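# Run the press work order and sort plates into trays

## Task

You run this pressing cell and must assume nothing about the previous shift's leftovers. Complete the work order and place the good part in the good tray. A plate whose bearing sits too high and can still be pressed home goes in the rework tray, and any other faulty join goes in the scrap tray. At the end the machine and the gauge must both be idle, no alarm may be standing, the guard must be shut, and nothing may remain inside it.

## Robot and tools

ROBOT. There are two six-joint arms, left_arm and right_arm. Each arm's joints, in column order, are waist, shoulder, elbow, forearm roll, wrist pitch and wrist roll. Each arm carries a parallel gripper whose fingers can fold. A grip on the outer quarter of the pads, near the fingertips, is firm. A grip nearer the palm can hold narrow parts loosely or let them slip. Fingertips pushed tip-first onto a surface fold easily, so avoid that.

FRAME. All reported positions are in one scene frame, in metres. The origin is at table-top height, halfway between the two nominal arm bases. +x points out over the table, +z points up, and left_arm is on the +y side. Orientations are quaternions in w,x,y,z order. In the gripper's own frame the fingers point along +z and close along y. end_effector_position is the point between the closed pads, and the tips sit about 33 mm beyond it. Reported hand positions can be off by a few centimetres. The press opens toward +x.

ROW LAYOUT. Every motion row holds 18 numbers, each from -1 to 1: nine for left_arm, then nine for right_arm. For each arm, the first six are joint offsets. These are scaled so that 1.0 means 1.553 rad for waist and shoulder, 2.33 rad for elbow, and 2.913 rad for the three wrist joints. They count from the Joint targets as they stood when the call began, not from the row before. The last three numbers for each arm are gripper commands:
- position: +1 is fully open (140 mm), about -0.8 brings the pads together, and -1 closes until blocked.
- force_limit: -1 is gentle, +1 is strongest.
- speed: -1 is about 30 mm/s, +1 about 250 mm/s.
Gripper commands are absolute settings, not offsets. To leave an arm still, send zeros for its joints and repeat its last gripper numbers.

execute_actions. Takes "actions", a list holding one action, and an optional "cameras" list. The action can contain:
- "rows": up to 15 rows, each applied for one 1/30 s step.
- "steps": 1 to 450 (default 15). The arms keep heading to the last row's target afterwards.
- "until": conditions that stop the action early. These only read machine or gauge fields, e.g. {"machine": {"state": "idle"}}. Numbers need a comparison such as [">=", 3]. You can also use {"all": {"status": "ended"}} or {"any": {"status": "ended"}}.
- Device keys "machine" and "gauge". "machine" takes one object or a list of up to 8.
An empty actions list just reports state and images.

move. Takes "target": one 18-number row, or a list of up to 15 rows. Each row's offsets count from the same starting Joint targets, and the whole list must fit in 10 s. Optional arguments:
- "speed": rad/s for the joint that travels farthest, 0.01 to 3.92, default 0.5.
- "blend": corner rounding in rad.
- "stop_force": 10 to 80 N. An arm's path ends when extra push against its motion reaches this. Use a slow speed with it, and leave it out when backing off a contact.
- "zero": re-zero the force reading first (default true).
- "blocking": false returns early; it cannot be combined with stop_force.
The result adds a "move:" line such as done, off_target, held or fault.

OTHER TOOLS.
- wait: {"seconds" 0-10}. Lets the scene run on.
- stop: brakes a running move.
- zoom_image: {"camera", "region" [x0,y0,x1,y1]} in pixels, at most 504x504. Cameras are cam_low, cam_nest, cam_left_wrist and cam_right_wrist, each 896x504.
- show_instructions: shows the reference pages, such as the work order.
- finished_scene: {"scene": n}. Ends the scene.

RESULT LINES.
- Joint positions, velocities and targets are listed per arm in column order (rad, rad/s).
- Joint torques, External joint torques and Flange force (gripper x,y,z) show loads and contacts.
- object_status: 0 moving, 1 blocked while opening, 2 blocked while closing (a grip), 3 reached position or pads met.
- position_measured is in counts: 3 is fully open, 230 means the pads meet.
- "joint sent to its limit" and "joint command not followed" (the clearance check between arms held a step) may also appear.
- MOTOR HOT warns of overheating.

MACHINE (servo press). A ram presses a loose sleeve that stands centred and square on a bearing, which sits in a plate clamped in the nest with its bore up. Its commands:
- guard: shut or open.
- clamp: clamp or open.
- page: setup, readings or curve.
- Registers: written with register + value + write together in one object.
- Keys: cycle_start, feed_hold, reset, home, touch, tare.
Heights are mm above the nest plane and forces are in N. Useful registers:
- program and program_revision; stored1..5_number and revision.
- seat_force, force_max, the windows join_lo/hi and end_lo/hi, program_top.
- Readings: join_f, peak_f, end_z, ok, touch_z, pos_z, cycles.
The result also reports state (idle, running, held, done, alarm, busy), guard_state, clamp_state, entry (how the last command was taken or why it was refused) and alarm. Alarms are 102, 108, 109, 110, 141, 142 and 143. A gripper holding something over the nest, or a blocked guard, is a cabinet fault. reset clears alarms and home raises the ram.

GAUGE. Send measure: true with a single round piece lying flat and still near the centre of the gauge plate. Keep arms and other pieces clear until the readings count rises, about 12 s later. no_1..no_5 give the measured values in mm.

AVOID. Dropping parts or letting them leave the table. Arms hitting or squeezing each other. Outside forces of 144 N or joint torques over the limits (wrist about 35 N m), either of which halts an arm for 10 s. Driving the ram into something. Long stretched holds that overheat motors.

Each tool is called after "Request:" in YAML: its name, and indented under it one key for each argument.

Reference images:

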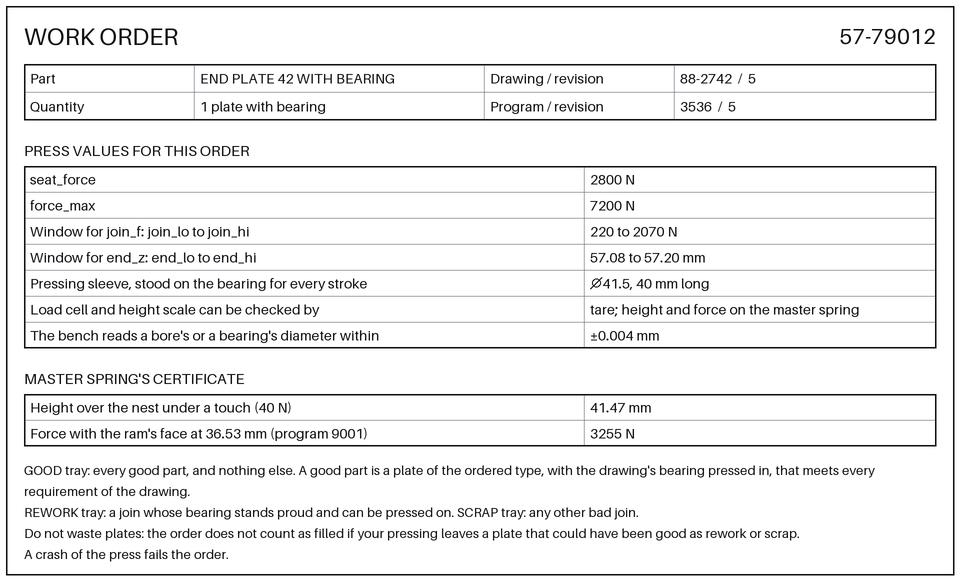

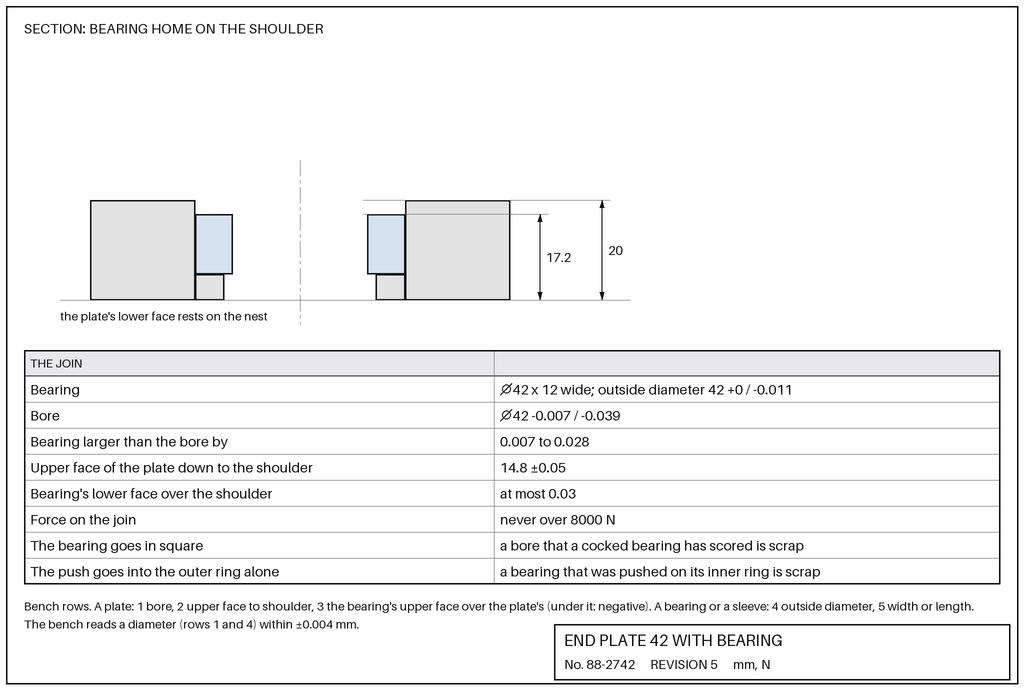

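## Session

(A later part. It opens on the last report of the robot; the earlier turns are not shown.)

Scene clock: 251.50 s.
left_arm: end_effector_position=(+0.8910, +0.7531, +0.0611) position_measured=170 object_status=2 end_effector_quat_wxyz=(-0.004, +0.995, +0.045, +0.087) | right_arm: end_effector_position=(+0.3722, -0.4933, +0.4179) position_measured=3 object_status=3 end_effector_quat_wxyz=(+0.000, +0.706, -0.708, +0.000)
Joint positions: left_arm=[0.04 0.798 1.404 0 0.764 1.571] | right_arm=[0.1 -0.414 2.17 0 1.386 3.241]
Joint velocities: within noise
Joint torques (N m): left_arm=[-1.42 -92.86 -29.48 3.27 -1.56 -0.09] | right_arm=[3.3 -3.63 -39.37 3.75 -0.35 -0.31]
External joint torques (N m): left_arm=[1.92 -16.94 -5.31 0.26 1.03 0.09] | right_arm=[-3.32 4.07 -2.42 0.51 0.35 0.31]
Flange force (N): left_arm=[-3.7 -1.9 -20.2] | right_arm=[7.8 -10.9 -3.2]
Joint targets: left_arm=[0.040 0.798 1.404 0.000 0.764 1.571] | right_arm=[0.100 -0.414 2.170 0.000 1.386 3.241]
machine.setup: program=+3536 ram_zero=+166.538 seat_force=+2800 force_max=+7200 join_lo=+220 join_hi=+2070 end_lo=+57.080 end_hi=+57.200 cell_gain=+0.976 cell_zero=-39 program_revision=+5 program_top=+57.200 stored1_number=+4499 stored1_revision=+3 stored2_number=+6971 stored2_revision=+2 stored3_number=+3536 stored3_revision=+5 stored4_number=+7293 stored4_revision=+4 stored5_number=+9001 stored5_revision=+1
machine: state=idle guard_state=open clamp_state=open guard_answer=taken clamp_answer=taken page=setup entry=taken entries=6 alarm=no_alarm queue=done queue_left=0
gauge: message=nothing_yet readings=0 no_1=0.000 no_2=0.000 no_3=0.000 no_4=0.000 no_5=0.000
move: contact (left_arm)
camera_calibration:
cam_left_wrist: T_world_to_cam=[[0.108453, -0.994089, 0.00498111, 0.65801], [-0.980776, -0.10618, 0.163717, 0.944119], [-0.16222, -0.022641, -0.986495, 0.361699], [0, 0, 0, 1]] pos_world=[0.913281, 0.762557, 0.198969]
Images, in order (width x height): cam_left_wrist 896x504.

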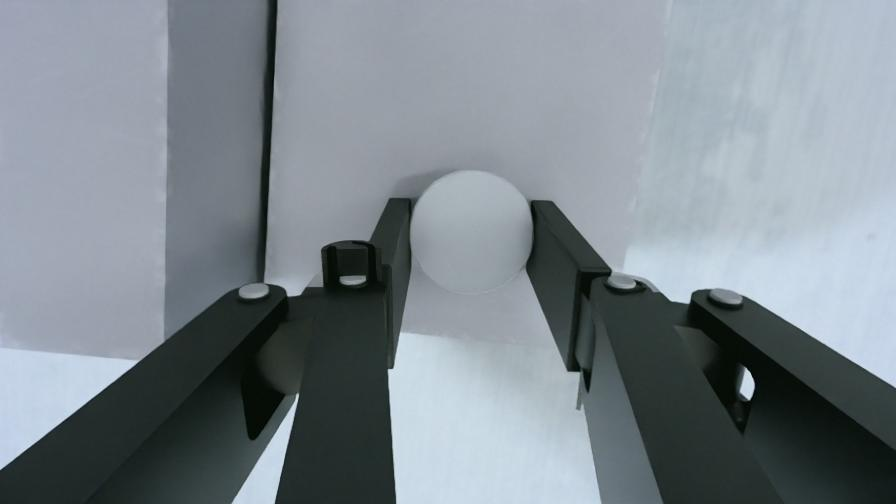

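Request:
move:
  target:
    - [0,0,0,0,0,0,0.3,0,-1,0,0,0,0,0,0,1,1,1]
    - [0,-0.0307,-0.0084,0,0.0229,0,0.3,0,-1,0,0,0,0,0,0,1,1,1]
    - [0,-0.235,0.2288,0,-0.0573,0,0.3,0,-1,0,0,0,0,0,0,1,1,1]
  speed: [0.1,0.1,0.5]
  cameras: ["cam_left_wrist"]

Request:
execute_actions:
  actions:
    - {"gauge":{"measure":true},"steps":450,"until":{"gauge":{"readings":[">",0]}}}
  cameras: ["cam_left_wrist"]

Scene clock: 257.87 s.
left_arm: end_effector_position=(+0.6463, +0.7310, +0.1201) position_measured=91 object_status=3 end_effector_quat_wxyz=(-0.004, +0.995, +0.045, +0.087) | right_arm: end_effector_position=(+0.3722, -0.4933, +0.4179) position_measured=3 object_status=3 end_effector_quat_wxyz=(+0.000, +0.706, -0.708, +0.000)
Joint positions: left_arm=[0.04 0.433 1.937 0 0.597 1.571] | right_arm=[0.1 -0.414 2.17 0 1.386 3.241]
Joint velocities: within noise
Joint torques (N m): left_arm=[-2.3 -72.72 -29.72 2.84 -0.59 -0.09] | right_arm=[3.62 -3.69 -39.14 3.75 -0.29 -0.32]
External joint torques (N m): left_arm=[2.55 -1.2 -0.32 0.19 0.07 0.09] | right_arm=[-3.67 3.98 -2.83 0.52 0.29 0.32]
Flange force (N): left_arm=[-0.4 -4.0 -1.9] | right_arm=[8.9 -11.3 -3.7]
Joint targets: left_arm=[0.040 0.433 1.937 0.000 0.597 1.571] | right_arm=[0.100 -0.414 2.170 0.000 1.386 3.241]
machine.setup: program=+3536 ram_zero=+166.538 seat_force=+2800 force_max=+7200 join_lo=+220 join_hi=+2070 end_lo=+57.080 end_hi=+57.200 cell_gain=+0.976 cell_zero=-39 program_revision=+5 program_top=+57.200 stored1_number=+4499 stored1_revision=+3 stored2_number=+6971 stored2_revision=+2 stored3_number=+3536 stored3_revision=+5 stored4_number=+7293 stored4_revision=+4 stored5_number=+9001 stored5_revision=+1
machine: state=idle guard_state=open clamp_state=open guard_answer=taken clamp_answer=taken page=setup entry=taken entries=6 alarm=no_alarm queue=done queue_left=0
gauge: message=nothing_yet readings=0 no_1=0.000 no_2=0.000 no_3=0.000 no_4=0.000 no_5=0.000
move: done
camera_calibration:
cam_left_wrist: T_world_to_cam=[[0.108461, -0.994089, 0.00485988, 0.66229], [-0.980593, -0.106183, 0.164814, 0.691923], [-0.163323, -0.0226414, -0.986313, 0.380336], [0, 0, 0, 1]] pos_world=[0.668779, 0.740457, 0.257874]
Images, in order (width x height): cam_left_wrist 896x504.

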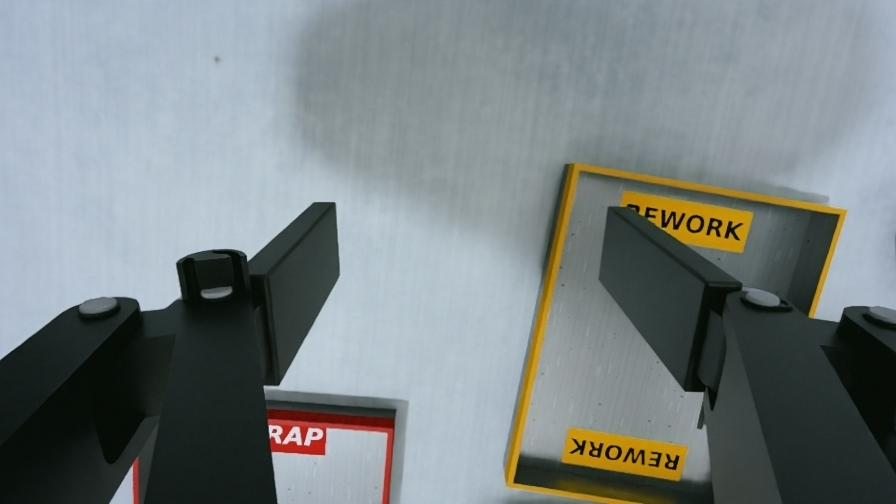

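Scene clock: 270.07 s.
left_arm: end_effector_position=(+0.6462, +0.7310, +0.1201) position_measured=91 object_status=3 end_effector_quat_wxyz=(-0.004, +0.995, +0.045, +0.087) | right_arm: end_effector_position=(+0.3722, -0.4933, +0.4179) position_measured=3 object_status=3 end_effector_quat_wxyz=(+0.000, +0.706, -0.708, +0.000)
Joint positions: left_arm=[0.04 0.433 1.937 0 0.597 1.571] | right_arm=[0.1 -0.414 2.17 0 1.386 3.241]
Joint velocities: within noise
Joint torques (N m): left_arm=[-3.18 -72.41 -29.92 2.91 -0.62 -0.18] | right_arm=[3.16 -3.67 -39.45 3.81 -0.3 -0.31]
External joint torques (N m): left_arm=[3.38 -1.87 -0.28 0.14 0.08 0.18] | right_arm=[-3.25 4.53 -2.22 0.43 0.29 0.31]
Flange force (N): left_arm=[-1.1 -5.4 -2.8] | right_arm=[7.4 -11.6 -2.6]
Joint targets: left_arm=[0.040 0.433 1.937 0.000 0.597 1.571] | right_arm=[0.100 -0.414 2.170 0.000 1.386 3.241]
Tool commands: left_gripper/position=+0.3 left_gripper/force_limit=+0.0 left_gripper/speed=-1.0 right_gripper/position=+1.0 right_gripper/force_limit=+1.0 right_gripper/speed=+1.0
machine.setup: program=+3536 ram_zero=+166.538 seat_force=+2800 force_max=+7200 join_lo=+220 join_hi=+2070 end_lo=+57.080 end_hi=+57.200 cell_gain=+0.976 cell_zero=-39 program_revision=+5 program_top=+57.200 stored1_number=+4499 stored1_revision=+3 stored2_number=+6971 stored2_revision=+2 stored3_number=+3536 stored3_revision=+5 stored4_number=+7293 stored4_revision=+4 stored5_number=+9001 stored5_revision=+1
machine: state=idle guard_state=open clamp_state=open guard_answer=taken clamp_answer=taken page=setup entry=taken entries=6 alarm=no_alarm queue=done queue_left=0
gauge: message=measure_taken readings=1 no_1=0.000 no_2=0.000 no_3=0.000 no_4=41.999 no_5=14.000
camera_calibration:
cam_left_wrist: T_world_to_cam=[[0.108461, -0.994089, 0.00485988, 0.662201], [-0.980593, -0.106183, 0.164814, 0.691814], [-0.163323, -0.0226414, -0.986313, 0.380318], [0, 0, 0, 1]] pos_world=[0.668679, 0.740357, 0.257874]
Images, in order (width x height): cam_left_wrist 896x504.

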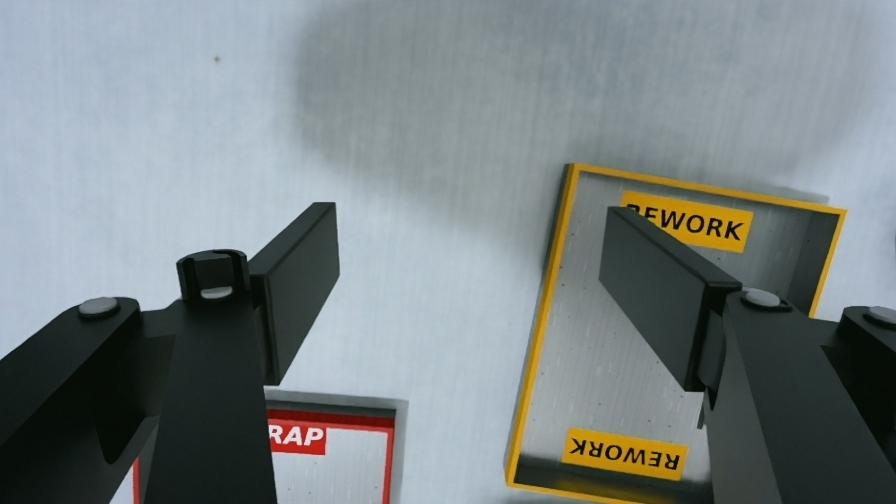

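Request:
move:
  target:
    - [0,0.2057,-0.2365,0,0.0795,0,0.3,0,-1,0,0,0,0,0,0,1,1,1]
    - [0,0.2342,-0.2288,0,0.0583,0,0.3,0,-1,0,0,0,0,0,0,1,1,1]
    - [0,0.2342,-0.2288,0,0.0583,0,-1,-1,-1,0,0,0,0,0,0,1,1,1]
  speed: [0.5,0.1,0.1]
  cameras: []

Request:
move:
  target:
    - [0,-0.0285,-0.0076,0,0.0212,0,-1,-1,-1,0,0,0,0,0,0,1,1,1]
    - [0,-0.146,0.1585,0,-0.049,0,-1,-1,-1,0,0,0,0,0,0,1,1,1]
  speed: [0.1,0.4]
  cameras: ["cam_left_wrist"]

Scene clock: 280.63 s.
left_arm: end_effector_position=(+0.8903, +0.7531, +0.0621) position_measured=168 object_status=2 end_effector_quat_wxyz=(-0.004, +0.995, +0.045, +0.087) | right_arm: end_effector_position=(+0.3722, -0.4933, +0.4179) position_measured=3 object_status=3 end_effector_quat_wxyz=(+0.000, +0.706, -0.708, +0.000)
Joint positions: left_arm=[0.04 0.796 1.404 0 0.767 1.571] | right_arm=[0.1 -0.414 2.17 0 1.386 3.241]
Joint velocities: within noise
Joint torques (N m): left_arm=[-2.83 -106.76 -34.53 3.4 -0.61 -0.08] | right_arm=[3.24 -3.66 -39.49 3.76 -0.28 -0.24]
External joint torques (N m): left_arm=[3.21 -3.6 -0.5 0.14 0.06 0.08] | right_arm=[-3.35 4.53 -2.09 0.47 0.27 0.24]
Flange force (N): left_arm=[-2.7 -3.5 -4.2] | right_arm=[8.0 -11.5 -2.3]
Joint targets: left_arm=[0.040 0.796 1.404 0.000 0.767 1.571] | right_arm=[0.100 -0.414 2.170 0.000 1.386 3.241]
machine.setup: program=+3536 ram_zero=+166.538 seat_force=+2800 force_max=+7200 join_lo=+220 join_hi=+2070 end_lo=+57.080 end_hi=+57.200 cell_gain=+0.976 cell_zero=-39 program_revision=+5 program_top=+57.200 stored1_number=+4499 stored1_revision=+3 stored2_number=+6971 stored2_revision=+2 stored3_number=+3536 stored3_revision=+5 stored4_number=+7293 stored4_revision=+4 stored5_number=+9001 stored5_revision=+1
machine: state=idle guard_state=open clamp_state=open guard_answer=taken clamp_answer=taken page=setup entry=taken entries=6 alarm=no_alarm queue=done queue_left=0
gauge: message=measure_taken readings=1 no_1=0.000 no_2=0.000 no_3=0.000 no_4=41.999 no_5=14.000
move: done
No camera images: "cameras" was empty.

Scene clock: 282.60 s.
left_arm: end_effector_position=(+0.7309, +0.7387, +0.0899) position_measured=168 object_status=2 end_effector_quat_wxyz=(-0.004, +0.995, +0.045, +0.087) | right_arm: end_effector_position=(+0.3722, -0.4933, +0.4179) position_measured=3 object_status=3 end_effector_quat_wxyz=(+0.000, +0.706, -0.708, +0.000)
Joint positions: left_arm=[0.04 0.57 1.774 0 0.624 1.571] | right_arm=[0.1 -0.414 2.17 0 1.386 3.241]
Joint velocities: within noise
Joint torques (N m): left_arm=[-2.37 -86.53 -31.61 3.07 -0.63 -0.15] | right_arm=[3.39 -3.49 -39.47 3.78 -0.27 -0.29]
External joint torques (N m): left_arm=[2.5 -1.44 0.47 0.07 0.08 0.15] | right_arm=[-3.29 3.73 -2.21 0.47 0.27 0.29]
Flange force (N): left_arm=[-2.3 -3.5 -2.0] | right_arm=[8.0 -10.1 -2.8]
Joint targets: left_arm=[0.040 0.570 1.774 0.000 0.624 1.571] | right_arm=[0.100 -0.414 2.170 0.000 1.386 3.241]
machine.setup: program=+3536 ram_zero=+166.538 seat_force=+2800 force_max=+7200 join_lo=+220 join_hi=+2070 end_lo=+57.080 end_hi=+57.200 cell_gain=+0.976 cell_zero=-39 program_revision=+5 program_top=+57.200 stored1_number=+4499 stored1_revision=+3 stored2_number=+6971 stored2_revision=+2 stored3_number=+3536 stored3_revision=+5 stored4_number=+7293 stored4_revision=+4 stored5_number=+9001 stored5_revision=+1
machine: state=idle guard_state=open clamp_state=open guard_answer=taken clamp_answer=taken page=setup entry=taken entries=6 alarm=no_alarm queue=done queue_left=0
gauge: message=measure_taken readings=1 no_1=0.000 no_2=0.000 no_3=0.000 no_4=41.999 no_5=14.000
move: done
camera_calibration:
cam_left_wrist: T_world_to_cam=[[0.108484, -0.994086, 0.00492431, 0.660782], [-0.980539, -0.106187, 0.16513, 0.780555], [-0.163631, -0.0227425, -0.986259, 0.364836], [0, 0, 0, 1]] pos_world=[0.753379, 0.748056, 0.227675]
Images, in order (width x height): cam_left_wrist 896x504.

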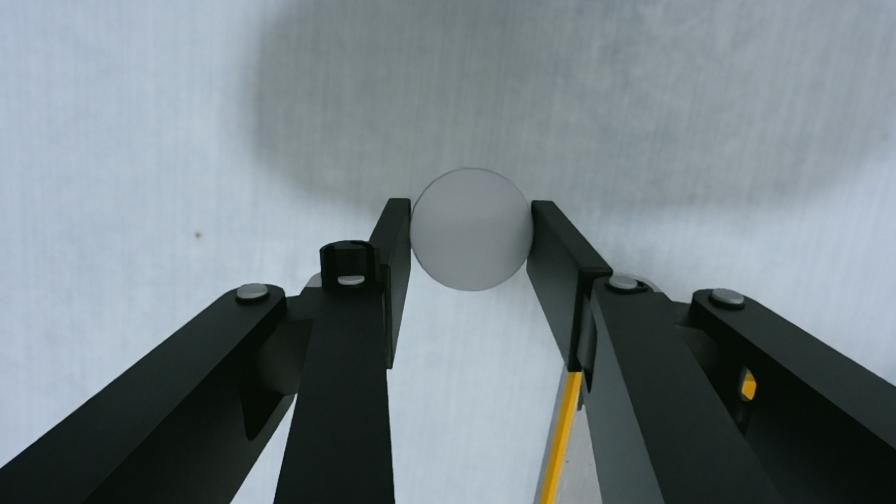

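Request:
move:
  target: [0,0.0348,0.0055,0,-0.0232,0,-1,-1,-1,0,0,0,0,0,0,1,1,1]
  speed: 0.1
  cameras: []

Request:
move:
  target: [0,0.0126,0.002,0,-0.0083,0,-1,-1,-1,0,0,0,0,0,0,1,1,1]
  speed: 0.012
  stop_force: 10
  cameras: []

Scene clock: 285.57 s.
left_arm: end_effector_position=(+0.7318, +0.7388, +0.0452) position_measured=168 object_status=2 end_effector_quat_wxyz=(-0.004, +0.995, +0.045, +0.087) | right_arm: end_effector_position=(+0.3722, -0.4933, +0.4179) position_measured=3 object_status=3 end_effector_quat_wxyz=(+0.000, +0.706, -0.708, +0.000)
Joint positions: left_arm=[0.04 0.624 1.787 0 0.557 1.571] | right_arm=[0.1 -0.414 2.17 0 1.386 3.241]
Joint velocities: within noise
Joint torques (N m): left_arm=[-1.98 -89.5 -29.05 2.74 -0.68 -0.11] | right_arm=[3.3 -3.68 -39.34 3.76 -0.3 -0.27]
External joint torques (N m): left_arm=[2.27 -0.31 0.19 0.17 0.14 0.11] | right_arm=[-3.21 3.54 -2.58 0.5 0.3 0.27]
Flange force (N): left_arm=[-0.5 -3.2 -0.6] | right_arm=[7.8 -10.1 -3.5]
Joint targets: left_arm=[0.040 0.624 1.786 0.000 0.557 1.571] | right_arm=[0.100 -0.414 2.170 0.000 1.386 3.241]
machine.setup: program=+3536 ram_zero=+166.538 seat_force=+2800 force_max=+7200 join_lo=+220 join_hi=+2070 end_lo=+57.080 end_hi=+57.200 cell_gain=+0.976 cell_zero=-39 program_revision=+5 program_top=+57.200 stored1_number=+4499 stored1_revision=+3 stored2_number=+6971 stored2_revision=+2 stored3_number=+3536 stored3_revision=+5 stored4_number=+7293 stored4_revision=+4 stored5_number=+9001 stored5_revision=+1
machine: state=idle guard_state=open clamp_state=open guard_answer=taken clamp_answer=taken page=setup entry=taken entries=6 alarm=no_alarm queue=done queue_left=0
gauge: message=measure_taken readings=1 no_1=0.000 no_2=0.000 no_3=0.000 no_4=41.999 no_5=14.000
move: done
No camera images: "cameras" was empty.

Scene clock: 287.27 s.
left_arm: end_effector_position=(+0.7317, +0.7387, +0.0362) position_measured=168 object_status=2 end_effector_quat_wxyz=(-0.004, +0.995, +0.045, +0.087) | right_arm: end_effector_position=(+0.3722, -0.4933, +0.4179) position_measured=3 object_status=3 end_effector_quat_wxyz=(+0.000, +0.706, -0.708, +0.000)
Joint positions: left_arm=[0.04 0.635 1.789 0 0.543 1.571] | right_arm=[0.1 -0.414 2.17 0 1.386 3.241]
Joint velocities: within noise
Joint torques (N m): left_arm=[-2.78 -80.8 -25.51 2.75 -0.79 -0.14] | right_arm=[3.29 -3.79 -39.3 3.7 -0.33 -0.28]
External joint torques (N m): left_arm=[2.98 -9.86 -2.94 0.12 0.25 0.14] | right_arm=[-3.24 4.27 -2.43 0.55 0.33 0.28]
Flange force (N): left_arm=[-1.7 -4.0 -13.8] | right_arm=[7.6 -11.3 -3.1]
Joint targets: left_arm=[0.040 0.635 1.789 0.000 0.543 1.571] | right_arm=[0.100 -0.414 2.170 0.000 1.386 3.241]
machine.setup: program=+3536 ram_zero=+166.538 seat_force=+2800 force_max=+7200 join_lo=+220 join_hi=+2070 end_lo=+57.080 end_hi=+57.200 cell_gain=+0.976 cell_zero=-39 program_revision=+5 program_top=+57.200 stored1_number=+4499 stored1_revision=+3 stored2_number=+6971 stored2_revision=+2 stored3_number=+3536 stored3_revision=+5 stored4_number=+7293 stored4_revision=+4 stored5_number=+9001 stored5_revision=+1
machine: state=idle guard_state=open clamp_state=open guard_answer=taken clamp_answer=taken page=setup entry=taken entries=6 alarm=no_alarm queue=done queue_left=0
gauge: message=measure_taken readings=1 no_1=0.000 no_2=0.000 no_3=0.000 no_4=41.999 no_5=14.000
move: contact (left_arm)
No camera images: "cameras" was empty.

Request:
move:
  target:
    - [0,0,0,0,0,0,0.3,-1,-1,0,0,0,0,0,0,1,1,1]
    - [0,-0.0419,-0.0064,0,0.0278,0,0.3,-1,-1,0,0,0,0,0,0,1,1,1]
    - [-0.399,-0.1925,0.0864,0,0.0335,0,0.3,-1,-1,0,0,0,0,0,0,1,1,1]
  speed: [0.1,0.1,0.6]
  cameras: ["cam_left_wrist"]

Scene clock: 295.53 s.
left_arm: end_effector_position=(+0.5397, +0.3247, +0.1602) position_measured=91 object_status=3 end_effector_quat_wxyz=(+0.023, +0.961, -0.261, +0.084) | right_arm: end_effector_position=(+0.3722, -0.4933, +0.4179) position_measured=3 object_status=3 end_effector_quat_wxyz=(+0.000, +0.706, -0.708, +0.000)
Joint positions: left_arm=[-0.58 0.336 1.99 0 0.641 1.571] | right_arm=[0.1 -0.414 2.17 0 1.386 3.241]
Joint velocities: within noise
Joint torques (N m): left_arm=[-1.92 -64.65 -31.43 3.09 -0.55 -0.16] | right_arm=[3.2 -3.36 -39.34 3.76 -0.28 -0.32]
External joint torques (N m): left_arm=[1.98 -1.43 -0.01 0.09 0.02 0.16] | right_arm=[-3.22 3.95 -2.51 0.5 0.27 0.32]
Flange force (N): left_arm=[-1.5 -3.4 -2.1] | right_arm=[7.5 -10.8 -3.2]
Joint targets: left_arm=[-0.580 0.336 1.990 0.000 0.641 1.571] | right_arm=[0.100 -0.414 2.170 0.000 1.386 3.241]
machine.setup: program=+3536 ram_zero=+166.538 seat_force=+2800 force_max=+7200 join_lo=+220 join_hi=+2070 end_lo=+57.080 end_hi=+57.200 cell_gain=+0.976 cell_zero=-39 program_revision=+5 program_top=+57.200 stored1_number=+4499 stored1_revision=+3 stored2_number=+6971 stored2_revision=+2 stored3_number=+3536 stored3_revision=+5 stored4_number=+7293 stored4_revision=+4 stored5_number=+9001 stored5_revision=+1
machine: state=idle guard_state=open clamp_state=open guard_answer=taken clamp_answer=taken page=setup entry=taken entries=6 alarm=no_alarm queue=done queue_left=0
gauge: message=measure_taken readings=1 no_1=0.000 no_2=0.000 no_3=0.000 no_4=41.999 no_5=14.000
move: done
camera_calibration:
cam_left_wrist: T_world_to_cam=[[-0.489118, -0.872204, 0.00487957, 0.552681], [-0.859945, 0.483164, 0.16446, 0.281213], [-0.1458, 0.0762443, -0.986372, 0.35171], [0, 0, 0, 1]] pos_world=[0.563434, 0.319362, 0.297972]
Images, in order (width x height): cam_left_wrist 896x504.

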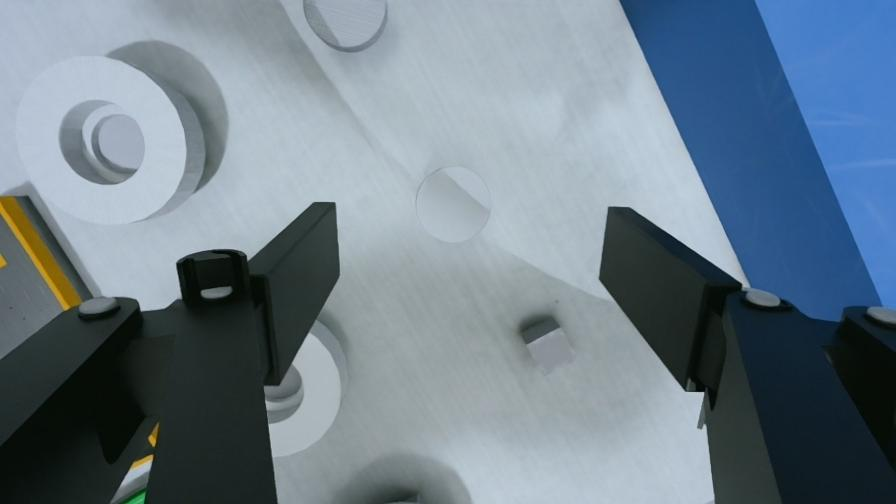

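Request:
move:
  target:
    - [0.0017,0.0891,0.0211,0,-0.0644,0,0.3,-1,-1,0,0,0,0,0,0,1,1,1]
    - [0.0017,0.0891,0.0211,0,-0.0644,0,-1,-1,-1,0,0,0,0,0,0,1,1,1]
    - [0.0017,0.0327,0.0098,0,-0.0253,0,-1,-1,-1,0,0,0,0,0,0,1,1,1]
  speed: [0.15,0.1,0.15]
  cameras: ["cam_left_wrist"]

Request:
move:
  target:
    - [0.3975,0.03,-0.0328,0,0.0103,0,-1,-1,-1,0,0,0,0,0,0,1,1,1]
    - [0.3975,0.2355,-0.2692,0,0.0898,0,-1,-1,-1,0,0,0,0,0,0,1,1,1]
    - [0.3975,0.2532,-0.2645,0,0.0762,0,-1,-1,-1,0,0,0,0,0,0,1,1,1]
  speed: [0.5,0.4,0.1]
  cameras: ["cam_left_wrist"]

Scene clock: 307.27 s.
left_arm: end_effector_position=(+0.5407, +0.3262, +0.1202) position_measured=168 object_status=2 end_effector_quat_wxyz=(+0.023, +0.962, -0.259, +0.084) | right_arm: end_effector_position=(+0.3722, -0.4933, +0.4179) position_measured=3 object_status=3 end_effector_quat_wxyz=(+0.000, +0.706, -0.708, +0.000)
Joint positions: left_arm=[-0.577 0.386 2.013 0 0.567 1.571] | right_arm=[0.1 -0.414 2.17 0 1.386 3.241]
Joint velocities: within noise
Joint torques (N m): left_arm=[-1.76 -67.57 -29.66 2.81 -0.4 -0.11] | right_arm=[3.21 -3.59 -39.37 3.76 -0.33 -0.29]
External joint torques (N m): left_arm=[2.05 -1.14 0.5 0.14 -0.14 0.11] | right_arm=[-3.03 3.73 -2.42 0.5 0.33 0.29]
Flange force (N): left_arm=[-2.2 -3.4 -1.4] | right_arm=[7.1 -10.2 -3.3]
Joint targets: left_arm=[-0.577 0.386 2.013 0.000 0.567 1.571] | right_arm=[0.100 -0.414 2.170 0.000 1.386 3.241]
machine.setup: program=+3536 ram_zero=+166.538 seat_force=+2800 force_max=+7200 join_lo=+220 join_hi=+2070 end_lo=+57.080 end_hi=+57.200 cell_gain=+0.976 cell_zero=-39 program_revision=+5 program_top=+57.200 stored1_number=+4499 stored1_revision=+3 stored2_number=+6971 stored2_revision=+2 stored3_number=+3536 stored3_revision=+5 stored4_number=+7293 stored4_revision=+4 stored5_number=+9001 stored5_revision=+1
machine: state=idle guard_state=open clamp_state=open guard_answer=taken clamp_answer=taken page=setup entry=taken entries=6 alarm=no_alarm queue=done queue_left=0
gauge: message=measure_taken readings=1 no_1=0.000 no_2=0.000 no_3=0.000 no_4=41.999 no_5=14.000
move: done
camera_calibration:
cam_left_wrist: T_world_to_cam=[[-0.486857, -0.873468, 0.00489241, 0.553787], [-0.861229, 0.480955, 0.164218, 0.289427], [-0.145793, 0.0757374, -0.986412, 0.312455], [0, 0, 0, 1]] pos_world=[0.564432, 0.320849, 0.257971]
Images, in order (width x height): cam_left_wrist 896x504.

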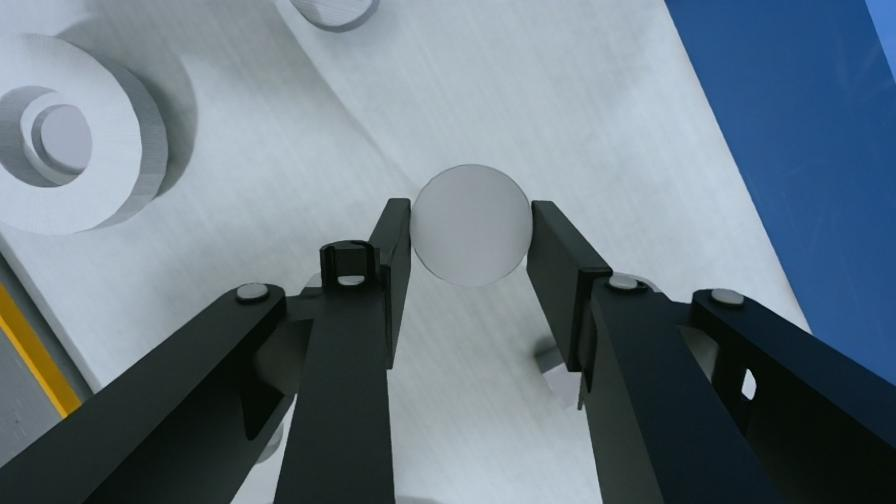

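Scene clock: 310.73 s.
left_arm: end_effector_position=(+0.8914, +0.7535, +0.0805) position_measured=168 object_status=2 end_effector_quat_wxyz=(-0.004, +0.995, +0.045, +0.088) | right_arm: end_effector_position=(+0.3722, -0.4933, +0.4179) position_measured=3 object_status=3 end_effector_quat_wxyz=(+0.000, +0.706, -0.708, +0.000)
Joint positions: left_arm=[0.04 0.78 1.397 0 0.789 1.571] | right_arm=[0.1 -0.414 2.17 0 1.386 3.241]
Joint velocities: within noise
Joint torques (N m): left_arm=[-2.42 -108.37 -35.78 3.54 -0.74 -0.09] | right_arm=[3.13 -3.32 -39.33 3.75 -0.25 -0.27]
External joint torques (N m): left_arm=[2.85 -1 0.25 0.05 0.19 0.09] | right_arm=[-3.21 4.23 -2.49 0.5 0.23 0.27]
Flange force (N): left_arm=[-1.5 -3.2 -1.4] | right_arm=[7.5 -11.3 -3.0]
Joint targets: left_arm=[0.040 0.780 1.397 0.000 0.789 1.571] | right_arm=[0.100 -0.414 2.170 0.000 1.386 3.241]
machine.setup: program=+3536 ram_zero=+166.538 seat_force=+2800 force_max=+7200 join_lo=+220 join_hi=+2070 end_lo=+57.080 end_hi=+57.200 cell_gain=+0.976 cell_zero=-39 program_revision=+5 program_top=+57.200 stored1_number=+4499 stored1_revision=+3 stored2_number=+6971 stored2_revision=+2 stored3_number=+3536 stored3_revision=+5 stored4_number=+7293 stored4_revision=+4 stored5_number=+9001 stored5_revision=+1
machine: state=idle guard_state=open clamp_state=open guard_answer=taken clamp_answer=taken page=setup entry=taken entries=6 alarm=no_alarm queue=done queue_left=0
gauge: message=measure_taken readings=1 no_1=0.000 no_2=0.000 no_3=0.000 no_4=41.999 no_5=14.000
move: done
camera_calibration:
cam_left_wrist: T_world_to_cam=[[0.108751, -0.994057, 0.00497573, 0.65797], [-0.980808, -0.106484, 0.163331, 0.941724], [-0.161831, -0.0226427, -0.986559, 0.380569], [0, 0, 0, 1]] pos_world=[0.913683, 0.762955, 0.218367]
Images, in order (width x height): cam_left_wrist 896x504.

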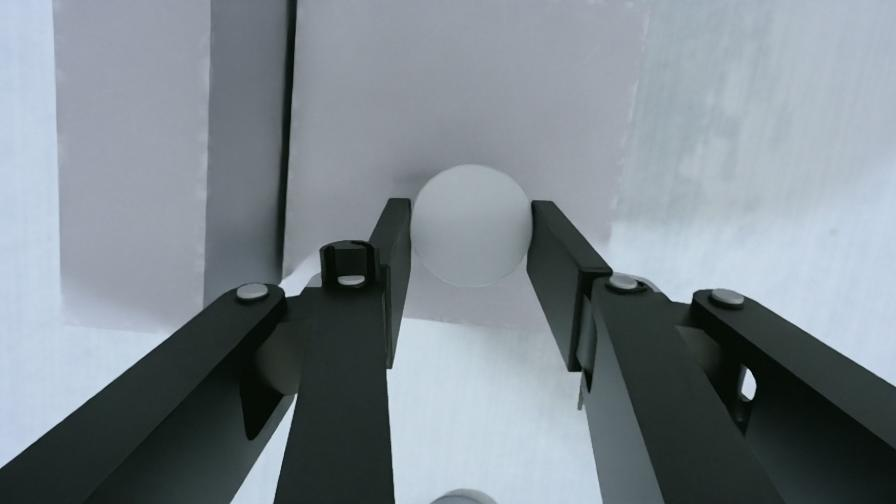

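Request:
move:
  target: [0,0.0129,0.0035,0,-0.0096,0,-1,-1,-1,0,0,0,0,0,0,1,1,1]
  speed: 0.012
  stop_force: 10
  cameras: []

Request:
move:
  target:
    - [0,0,0,0,0,0,0.3,0,-1,0,0,0,0,0,0,1,1,1]
    - [0,-0.0287,-0.0079,0,0.0213,0,0.3,0,-1,0,0,0,0,0,0,1,1,1]
    - [0,-0.235,0.2288,0,-0.0573,0,0.3,0,-1,0,0,0,0,0,0,1,1,1]
  speed: [0.1,0.1,0.5]
  cameras: []

Request:
execute_actions:
  actions:
    - {"gauge":{"measure":true},"steps":450,"until":{"gauge":{"readings":[">",1]}}}
  cameras: ["cam_left_wrist"]

Scene clock: 315.77 s.
left_arm: end_effector_position=(+0.8911, +0.7535, +0.0612) position_measured=168 object_status=2 end_effector_quat_wxyz=(-0.004, +0.995, +0.045, +0.088) | right_arm: end_effector_position=(+0.3722, -0.4933, +0.4179) position_measured=3 object_status=3 end_effector_quat_wxyz=(+0.000, +0.706, -0.708, +0.000)
Joint positions: left_arm=[0.04 0.798 1.404 0 0.764 1.571] | right_arm=[0.1 -0.414 2.17 0 1.386 3.241]
Joint velocities: within noise
Joint torques (N m): left_arm=[-1.93 -93.86 -29.95 3.35 -1.53 -0.25] | right_arm=[3.49 -3.88 -39.38 3.73 -0.27 -0.29]
External joint torques (N m): left_arm=[1.83 -15.65 -4.82 0.16 0.98 0.25] | right_arm=[-3.48 4.28 -2.44 0.52 0.27 0.29]
Flange force (N): left_arm=[-3.5 -2.1 -18.7] | right_arm=[8.3 -11.4 -3.0]
Joint targets: left_arm=[0.040 0.798 1.404 0.000 0.764 1.571] | right_arm=[0.100 -0.414 2.170 0.000 1.386 3.241]
machine.setup: program=+3536 ram_zero=+166.538 seat_force=+2800 force_max=+7200 join_lo=+220 join_hi=+2070 end_lo=+57.080 end_hi=+57.200 cell_gain=+0.976 cell_zero=-39 program_revision=+5 program_top=+57.200 stored1_number=+4499 stored1_revision=+3 stored2_number=+6971 stored2_revision=+2 stored3_number=+3536 stored3_revision=+5 stored4_number=+7293 stored4_revision=+4 stored5_number=+9001 stored5_revision=+1
machine: state=idle guard_state=open clamp_state=open guard_answer=taken clamp_answer=taken page=setup entry=taken entries=6 alarm=no_alarm queue=done queue_left=0
gauge: message=measure_taken readings=1 no_1=0.000 no_2=0.000 no_3=0.000 no_4=41.999 no_5=14.000
move: contact (left_arm)
No camera images: "cameras" was empty.

Scene clock: 319.77 s.
left_arm: end_effector_position=(+0.6464, +0.7312, +0.1201) position_measured=91 object_status=3 end_effector_quat_wxyz=(-0.004, +0.995, +0.045, +0.087) | right_arm: end_effector_position=(+0.3722, -0.4933, +0.4179) position_measured=3 object_status=3 end_effector_quat_wxyz=(+0.000, +0.706, -0.708, +0.000)
Joint positions: left_arm=[0.04 0.433 1.937 0 0.597 1.571] | right_arm=[0.1 -0.414 2.17 0 1.386 3.241]
Joint velocities: within noise
Joint torques (N m): left_arm=[-2.14 -72.69 -30.05 2.99 -0.58 -0.06] | right_arm=[3.48 -3.5 -39.42 3.72 -0.28 -0.29]
External joint torques (N m): left_arm=[2.22 -2.04 -0.28 0.07 0.03 0.06] | right_arm=[-3.55 4.01 -2.33 0.53 0.28 0.29]
Flange force (N): left_arm=[-1.4 -3.4 -3.0] | right_arm=[8.7 -10.8 -2.9]
Joint targets: left_arm=[0.040 0.433 1.937 0.000 0.597 1.571] | right_arm=[0.100 -0.414 2.170 0.000 1.386 3.241]
machine.setup: program=+3536 ram_zero=+166.538 seat_force=+2800 force_max=+7200 join_lo=+220 join_hi=+2070 end_lo=+57.080 end_hi=+57.200 cell_gain=+0.976 cell_zero=-39 program_revision=+5 program_top=+57.200 stored1_number=+4499 stored1_revision=+3 stored2_number=+6971 stored2_revision=+2 stored3_number=+3536 stored3_revision=+5 stored4_number=+7293 stored4_revision=+4 stored5_number=+9001 stored5_revision=+1
machine: state=idle guard_state=open clamp_state=open guard_answer=taken clamp_answer=taken page=setup entry=taken entries=6 alarm=no_alarm queue=done queue_left=0
gauge: message=measure_taken readings=1 no_1=0.000 no_2=0.000 no_3=0.000 no_4=41.999 no_5=14.000
move: done
No camera images: "cameras" was empty.

Scene clock: 331.97 s.
left_arm: end_effector_position=(+0.6464, +0.7312, +0.1202) position_measured=91 object_status=3 end_effector_quat_wxyz=(-0.004, +0.995, +0.045, +0.087) | right_arm: end_effector_position=(+0.3722, -0.4933, +0.4179) position_measured=3 object_status=3 end_effector_quat_wxyz=(+0.000, +0.706, -0.708, +0.000)
Joint positions: left_arm=[0.04 0.433 1.937 0 0.597 1.571] | right_arm=[0.1 -0.414 2.17 0 1.386 3.241]
Joint velocities: within noise
Joint torques (N m): left_arm=[-2.47 -72.44 -29.99 2.98 -0.49 -0.18] | right_arm=[3.36 -3.71 -39.45 3.71 -0.3 -0.3]
External joint torques (N m): left_arm=[2.55 -1.5 -0.14 0.07 -0.05 0.18] | right_arm=[-3.32 4.24 -2.28 0.53 0.3 0.3]
Flange force (N): left_arm=[-1.2 -4.2 -2.1] | right_arm=[7.8 -11.1 -2.8]
Joint targets: left_arm=[0.040 0.433 1.937 0.000 0.597 1.571] | right_arm=[0.100 -0.414 2.170 0.000 1.386 3.241]
Tool commands: left_gripper/position=+0.3 left_gripper/force_limit=+0.0 left_gripper/speed=-1.0 right_gripper/position=+1.0 right_gripper/force_limit=+1.0 right_gripper/speed=+1.0
machine.setup: program=+3536 ram_zero=+166.538 seat_force=+2800 force_max=+7200 join_lo=+220 join_hi=+2070 end_lo=+57.080 end_hi=+57.200 cell_gain=+0.976 cell_zero=-39 program_revision=+5 program_top=+57.200 stored1_number=+4499 stored1_revision=+3 stored2_number=+6971 stored2_revision=+2 stored3_number=+3536 stored3_revision=+5 stored4_number=+7293 stored4_revision=+4 stored5_number=+9001 stored5_revision=+1
machine: state=idle guard_state=open clamp_state=open guard_answer=taken clamp_answer=taken page=setup entry=taken entries=6 alarm=no_alarm queue=done queue_left=0
gauge: message=measure_taken readings=2 no_1=0.000 no_2=0.000 no_3=0.000 no_4=42.000 no_5=12.010
camera_calibration:
cam_left_wrist: T_world_to_cam=[[0.108871, -0.994044, 0.00492524, 0.662162], [-0.980596, -0.106583, 0.164536, 0.692299], [-0.163031, -0.0227428, -0.986359, 0.38033], [0, 0, 0, 1]] pos_world=[0.668781, 0.740655, 0.257972]
Images, in order (width x height): cam_left_wrist 896x504.

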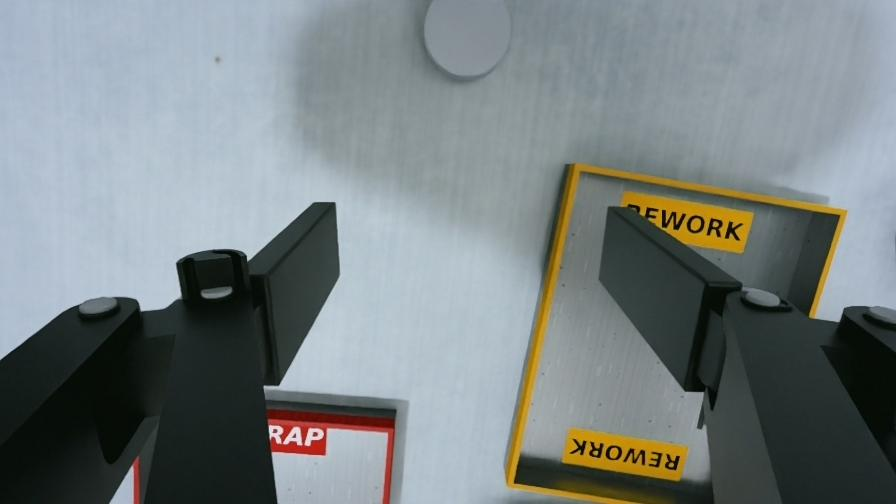

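Request:
execute_actions:
  actions:
    - {"gauge":{"measure":true},"steps":450,"until":{"gauge":{"readings":[">",2]}}}
  cameras: []

Request:
execute_actions:
  actions:
    - {"gauge":{"measure":true},"steps":450,"until":{"gauge":{"readings":[">",3]}}}
  cameras: []

Scene clock: 346.70 s.
left_arm: end_effector_position=(+0.6464, +0.7312, +0.1202) position_measured=91 object_status=3 end_effector_quat_wxyz=(-0.004, +0.995, +0.045, +0.087) | right_arm: end_effector_position=(+0.3722, -0.4933, +0.4179) position_measured=3 object_status=3 end_effector_quat_wxyz=(+0.000, +0.706, -0.708, +0.000)
Joint positions: left_arm=[0.04 0.433 1.937 0 0.597 1.571] | right_arm=[0.1 -0.414 2.17 0 1.386 3.241]
Joint velocities: within noise
Joint torques (N m): left_arm=[-2.68 -72.71 -29.71 3 -0.53 -0.12] | right_arm=[3.3 -3.44 -39.47 3.79 -0.31 -0.31]
External joint torques (N m): left_arm=[2.71 -1.31 -0.43 0.04 -0.01 0.12] | right_arm=[-3.29 3.72 -2.48 0.48 0.3 0.31]
Flange force (N): left_arm=[-0.4 -4.3 -1.9] | right_arm=[7.9 -10.3 -3.3]
Joint targets: left_arm=[0.040 0.433 1.937 0.000 0.597 1.571] | right_arm=[0.100 -0.414 2.170 0.000 1.386 3.241]
Tool commands: left_gripper/position=+0.3 left_gripper/force_limit=+0.0 left_gripper/speed=-1.0 right_gripper/position=+1.0 right_gripper/force_limit=+1.0 right_gripper/speed=+1.0
machine.setup: program=+3536 ram_zero=+166.538 seat_force=+2800 force_max=+7200 join_lo=+220 join_hi=+2070 end_lo=+57.080 end_hi=+57.200 cell_gain=+0.976 cell_zero=-39 program_revision=+5 program_top=+57.200 stored1_number=+4499 stored1_revision=+3 stored2_number=+6971 stored2_revision=+2 stored3_number=+3536 stored3_revision=+5 stored4_number=+7293 stored4_revision=+4 stored5_number=+9001 stored5_revision=+1
machine: state=idle guard_state=open clamp_state=open guard_answer=taken clamp_answer=taken page=setup entry=taken entries=6 alarm=no_alarm queue=done queue_left=0
gauge: message=measure_taken readings=3 no_1=0.000 no_2=0.000 no_3=0.000 no_4=42.000 no_5=12.008
No camera images: "cameras" was empty.

Scene clock: 358.90 s.
left_arm: end_effector_position=(+0.6464, +0.7312, +0.1202) position_measured=91 object_status=3 end_effector_quat_wxyz=(-0.004, +0.995, +0.045, +0.087) | right_arm: end_effector_position=(+0.3722, -0.4933, +0.4179) position_measured=3 object_status=3 end_effector_quat_wxyz=(+0.000, +0.706, -0.708, +0.000)
Joint positions: left_arm=[0.04 0.433 1.937 0 0.597 1.571] | right_arm=[0.1 -0.414 2.17 0 1.386 3.241]
Joint velocities: within noise
Joint torques (N m): left_arm=[-1.85 -72.6 -29.89 2.95 -0.52 -0.06] | right_arm=[3.3 -3.81 -39.38 3.75 -0.25 -0.29]
External joint torques (N m): left_arm=[1.99 -1.81 -0.39 0.11 -0.03 0.06] | right_arm=[-3.42 4.34 -2.44 0.5 0.25 0.29]
Flange force (N): left_arm=[-1.0 -3.1 -2.6] | right_arm=[8.1 -11.5 -2.9]
Joint targets: left_arm=[0.040 0.433 1.937 0.000 0.597 1.571] | right_arm=[0.100 -0.414 2.170 0.000 1.386 3.241]
Tool commands: left_gripper/position=+0.3 left_gripper/force_limit=+0.0 left_gripper/speed=-1.0 right_gripper/position=+1.0 right_gripper/force_limit=+1.0 right_gripper/speed=+1.0
machine.setup: program=+3536 ram_zero=+166.538 seat_force=+2800 force_max=+7200 join_lo=+220 join_hi=+2070 end_lo=+57.080 end_hi=+57.200 cell_gain=+0.976 cell_zero=-39 program_revision=+5 program_top=+57.200 stored1_number=+4499 stored1_revision=+3 stored2_number=+6971 stored2_revision=+2 stored3_number=+3536 stored3_revision=+5 stored4_number=+7293 stored4_revision=+4 stored5_number=+9001 stored5_revision=+1
machine: state=idle guard_state=open clamp_state=open guard_answer=taken clamp_answer=taken page=setup entry=taken entries=6 alarm=no_alarm queue=done queue_left=0
gauge: message=measure_taken readings=4 no_1=0.000 no_2=0.000 no_3=0.000 no_4=41.999 no_5=12.002
No camera images: "cameras" was empty.

Request:
move:
  target:
    - [0,0.2057,-0.2365,0,0.0795,0,0.3,0,-1,0,0,0,0,0,0,1,1,1]
    - [0,0.2342,-0.2288,0,0.0583,0,0.3,0,-1,0,0,0,0,0,0,1,1,1]
    - [0,0.2342,-0.2288,0,0.0583,0,-1,-1,-1,0,0,0,0,0,0,1,1,1]
  speed: [0.5,0.1,0.1]
  cameras: []

Request:
move:
  target:
    - [0,-0.0285,-0.0076,0,0.0212,0,-1,-1,-1,0,0,0,0,0,0,1,1,1]
    - [0,-0.2342,0.2288,0,-0.0583,0,-1,-1,-1,0,0,0,0,0,0,1,1,1]
    - [-0.3973,-0.2639,0.2616,0,-0.0686,0,-1,-1,-1,0,0,0,0,0,0,1,1,1]
    - [-0.3973,-0.2155,0.2714,0,-0.1017,0,-1,-1,-1,0,0,0,0,0,0,1,1,1]
  speed: [0.1,0.5,0.5,0.1]
  cameras: ["cam_left_wrist"]

Scene clock: 367.87 s.
left_arm: end_effector_position=(+0.8905, +0.7534, +0.0622) position_measured=168 object_status=2 end_effector_quat_wxyz=(-0.004, +0.995, +0.045, +0.087) | right_arm: end_effector_position=(+0.3722, -0.4933, +0.4179) position_measured=3 object_status=3 end_effector_quat_wxyz=(+0.000, +0.706, -0.708, +0.000)
Joint positions: left_arm=[0.04 0.796 1.404 0 0.767 1.571] | right_arm=[0.1 -0.414 2.17 0 1.386 3.241]
Joint velocities: within noise
Joint torques (N m): left_arm=[-1.84 -106.6 -34.46 3.35 -0.92 -0.07] | right_arm=[3.4 -3.72 -39.39 3.74 -0.34 -0.34]
External joint torques (N m): left_arm=[2.4 -3.48 -0.43 0.19 0.39 0.07] | right_arm=[-3.33 4 -2.53 0.53 0.34 0.34]
Flange force (N): left_arm=[-2.3 -2.6 -4.4] | right_arm=[7.8 -10.9 -3.4]
Joint targets: left_arm=[0.040 0.796 1.404 0.000 0.767 1.571] | right_arm=[0.100 -0.414 2.170 0.000 1.386 3.241]
machine.setup: program=+3536 ram_zero=+166.538 seat_force=+2800 force_max=+7200 join_lo=+220 join_hi=+2070 end_lo=+57.080 end_hi=+57.200 cell_gain=+0.976 cell_zero=-39 program_revision=+5 program_top=+57.200 stored1_number=+4499 stored1_revision=+3 stored2_number=+6971 stored2_revision=+2 stored3_number=+3536 stored3_revision=+5 stored4_number=+7293 stored4_revision=+4 stored5_number=+9001 stored5_revision=+1
machine: state=idle guard_state=open clamp_state=open guard_answer=taken clamp_answer=taken page=setup entry=taken entries=6 alarm=no_alarm queue=done queue_left=0
gauge: message=measure_taken readings=4 no_1=0.000 no_2=0.000 no_3=0.000 no_4=41.999 no_5=12.002
move: done
No camera images: "cameras" was empty.

Scene clock: 372.27 s.
left_arm: end_effector_position=(+0.5403, +0.3267, +0.0657) position_measured=168 object_status=2 end_effector_quat_wxyz=(+0.023, +0.962, -0.259, +0.083) | right_arm: end_effector_position=(+0.3722, -0.4933, +0.4179) position_measured=3 object_status=3 end_effector_quat_wxyz=(+0.000, +0.706, -0.708, +0.000)
Joint positions: left_arm=[-0.577 0.462 2.037 0 0.471 1.571] | right_arm=[0.1 -0.414 2.17 0 1.386 3.241]
Joint velocities: within noise
Joint torques (N m): left_arm=[-2.72 -71.69 -26.15 2.46 -0.81 -0.05] | right_arm=[3.28 -3.72 -39.24 3.72 -0.29 -0.29]
External joint torques (N m): left_arm=[2.95 -1.2 0.17 0.15 0.27 0.05] | right_arm=[-3.45 4.1 -2.67 0.54 0.29 0.29]
Flange force (N): left_arm=[-1.0 -4.8 -2.4] | right_arm=[8.2 -11.3 -3.4]
Joint targets: left_arm=[-0.577 0.462 2.037 0.000 0.471 1.571] | right_arm=[0.100 -0.414 2.170 0.000 1.386 3.241]
machine.setup: program=+3536 ram_zero=+166.538 seat_force=+2800 force_max=+7200 join_lo=+220 join_hi=+2070 end_lo=+57.080 end_hi=+57.200 cell_gain=+0.976 cell_zero=-39 program_revision=+5 program_top=+57.200 stored1_number=+4499 stored1_revision=+3 stored2_number=+6971 stored2_revision=+2 stored3_number=+3536 stored3_revision=+5 stored4_number=+7293 stored4_revision=+4 stored5_number=+9001 stored5_revision=+1
machine: state=idle guard_state=open clamp_state=open guard_answer=taken clamp_answer=taken page=setup entry=taken entries=6 alarm=no_alarm queue=done queue_left=0
gauge: message=measure_taken readings=4 no_1=0.000 no_2=0.000 no_3=0.000 no_4=41.999 no_5=12.002
move: done
camera_calibration:
cam_left_wrist: T_world_to_cam=[[-0.486561, -0.873633, 0.0048012, 0.554209], [-0.861071, 0.480479, 0.16642, 0.297623], [-0.147697, 0.0768395, -0.986043, 0.259291], [0, 0, 0, 1]] pos_world=[0.564228, 0.32125, 0.203481]
Images, in order (width x height): cam_left_wrist 896x504.

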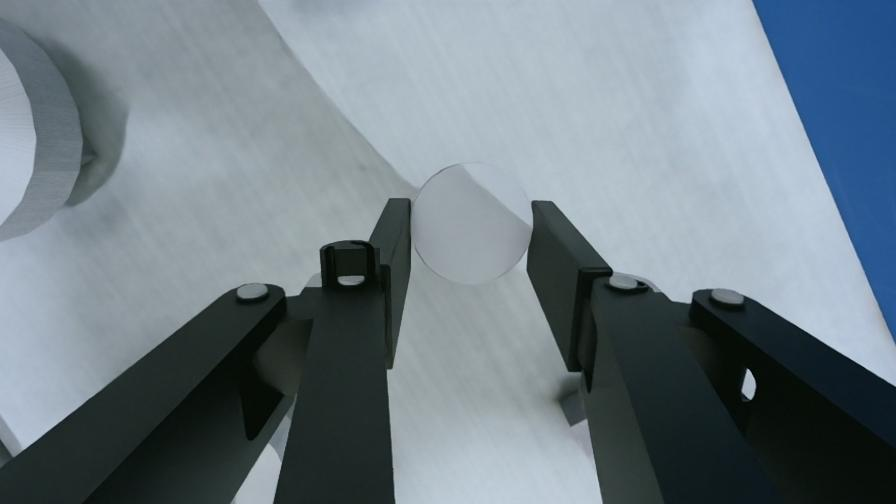

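Request:
move:
  target: [0,0.0105,0.0021,0,-0.0073,0,-1,-1,-1,0,0,0,0,0,0,1,1,1]
  speed: 0.012
  stop_force: 10
  cameras: []

Request:
move:
  target:
    - [0,0,0,0,0,0,0.9,-1,-1,0,0,0,0,0,0,1,1,1]
    - [0,-0.072,-0.0141,0,0.05,0,0.9,-1,-1,0,0,0,0,0,0,1,1,1]
  speed: [0.1,0.15]
  cameras: ["cam_left_wrist"]

Scene clock: 376.63 s.
left_arm: end_effector_position=(+0.5401, +0.3268, +0.0579) position_measured=168 object_status=2 end_effector_quat_wxyz=(+0.023, +0.962, -0.259, +0.083) | right_arm: end_effector_position=(+0.3722, -0.4933, +0.4179) position_measured=3 object_status=3 end_effector_quat_wxyz=(+0.000, +0.706, -0.708, +0.000)
Joint positions: left_arm=[-0.577 0.473 2.04 0 0.456 1.571] | right_arm=[0.1 -0.414 2.17 0 1.386 3.241]
Joint velocities: within noise
Joint torques (N m): left_arm=[-2.18 -64 -22.42 2.38 -0.47 -0.15] | right_arm=[3.43 -3.5 -39.33 3.72 -0.25 -0.28]
External joint torques (N m): left_arm=[2.23 -9.15 -3.04 0.18 -0.06 0.15] | right_arm=[-3.29 4.03 -2.31 0.53 0.25 0.28]
Flange force (N): left_arm=[-1.3 -3.6 -14.7] | right_arm=[7.9 -10.8 -2.8]
Joint targets: left_arm=[-0.577 0.473 2.040 0.000 0.456 1.571] | right_arm=[0.100 -0.414 2.170 0.000 1.386 3.241]
machine.setup: program=+3536 ram_zero=+166.538 seat_force=+2800 force_max=+7200 join_lo=+220 join_hi=+2070 end_lo=+57.080 end_hi=+57.200 cell_gain=+0.976 cell_zero=-39 program_revision=+5 program_top=+57.200 stored1_number=+4499 stored1_revision=+3 stored2_number=+6971 stored2_revision=+2 stored3_number=+3536 stored3_revision=+5 stored4_number=+7293 stored4_revision=+4 stored5_number=+9001 stored5_revision=+1
machine: state=idle guard_state=open clamp_state=open guard_answer=taken clamp_answer=taken page=setup entry=taken entries=6 alarm=no_alarm queue=done queue_left=0
gauge: message=measure_taken readings=4 no_1=0.000 no_2=0.000 no_3=0.000 no_4=41.999 no_5=12.002
move: contact (left_arm)
No camera images: "cameras" was empty.

Scene clock: 381.37 s.
left_arm: end_effector_position=(+0.5384, +0.3278, +0.1380) position_measured=16 object_status=3 end_effector_quat_wxyz=(+0.022, +0.962, -0.259, +0.083) | right_arm: end_effector_position=(+0.3722, -0.4933, +0.4179) position_measured=3 object_status=3 end_effector_quat_wxyz=(+0.000, +0.706, -0.708, +0.000)
Joint positions: left_arm=[-0.577 0.361 2.007 0 0.602 1.571] | right_arm=[0.1 -0.414 2.17 0 1.386 3.241]
Joint velocities: within noise
Joint torques (N m): left_arm=[-2.18 -65.35 -29.73 2.93 -0.64 -0.11] | right_arm=[3.74 -3.41 -39.39 3.74 -0.28 -0.29]
External joint torques (N m): left_arm=[2.52 -2.22 -0.49 0.12 0.12 0.11] | right_arm=[-3.6 3.93 -2.44 0.53 0.28 0.29]
Flange force (N): left_arm=[-1.1 -4.2 -3.6] | right_arm=[8.9 -10.8 -3.1]
Joint targets: left_arm=[-0.577 0.361 2.007 0.000 0.602 1.571] | right_arm=[0.100 -0.414 2.170 0.000 1.386 3.241]
machine.setup: program=+3536 ram_zero=+166.538 seat_force=+2800 force_max=+7200 join_lo=+220 join_hi=+2070 end_lo=+57.080 end_hi=+57.200 cell_gain=+0.976 cell_zero=-39 program_revision=+5 program_top=+57.200 stored1_number=+4499 stored1_revision=+3 stored2_number=+6971 stored2_revision=+2 stored3_number=+3536 stored3_revision=+5 stored4_number=+7293 stored4_revision=+4 stored5_number=+9001 stored5_revision=+1
machine: state=idle guard_state=open clamp_state=open guard_answer=taken clamp_answer=taken page=setup entry=taken entries=6 alarm=no_alarm queue=done queue_left=0
gauge: message=measure_taken readings=4 no_1=0.000 no_2=0.000 no_3=0.000 no_4=41.999 no_5=12.002
move: done
camera_calibration:
cam_left_wrist: T_world_to_cam=[[-0.486588, -0.873618, 0.00488652, 0.553846], [-0.860937, 0.48046, 0.167173, 0.283281], [-0.148393, 0.0771374, -0.985915, 0.330503], [0, 0, 0, 1]] pos_world=[0.562426, 0.322251, 0.275785]
Images, in order (width x height): cam_left_wrist 896x504.

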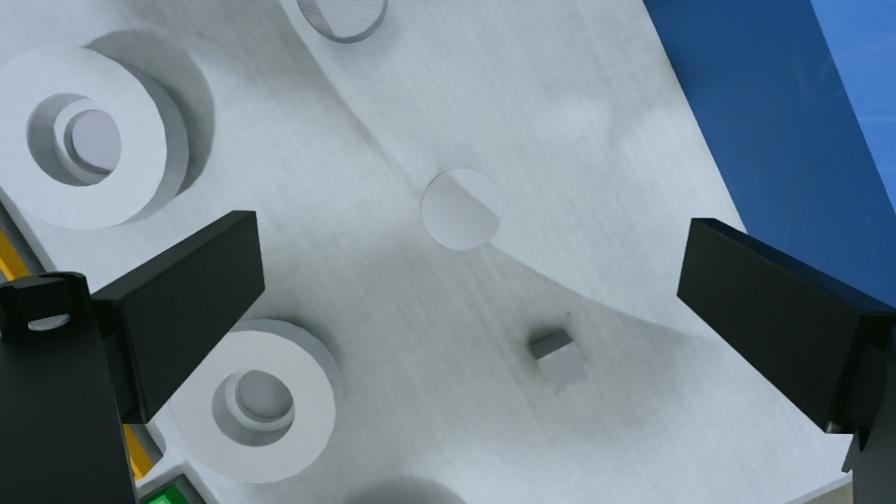

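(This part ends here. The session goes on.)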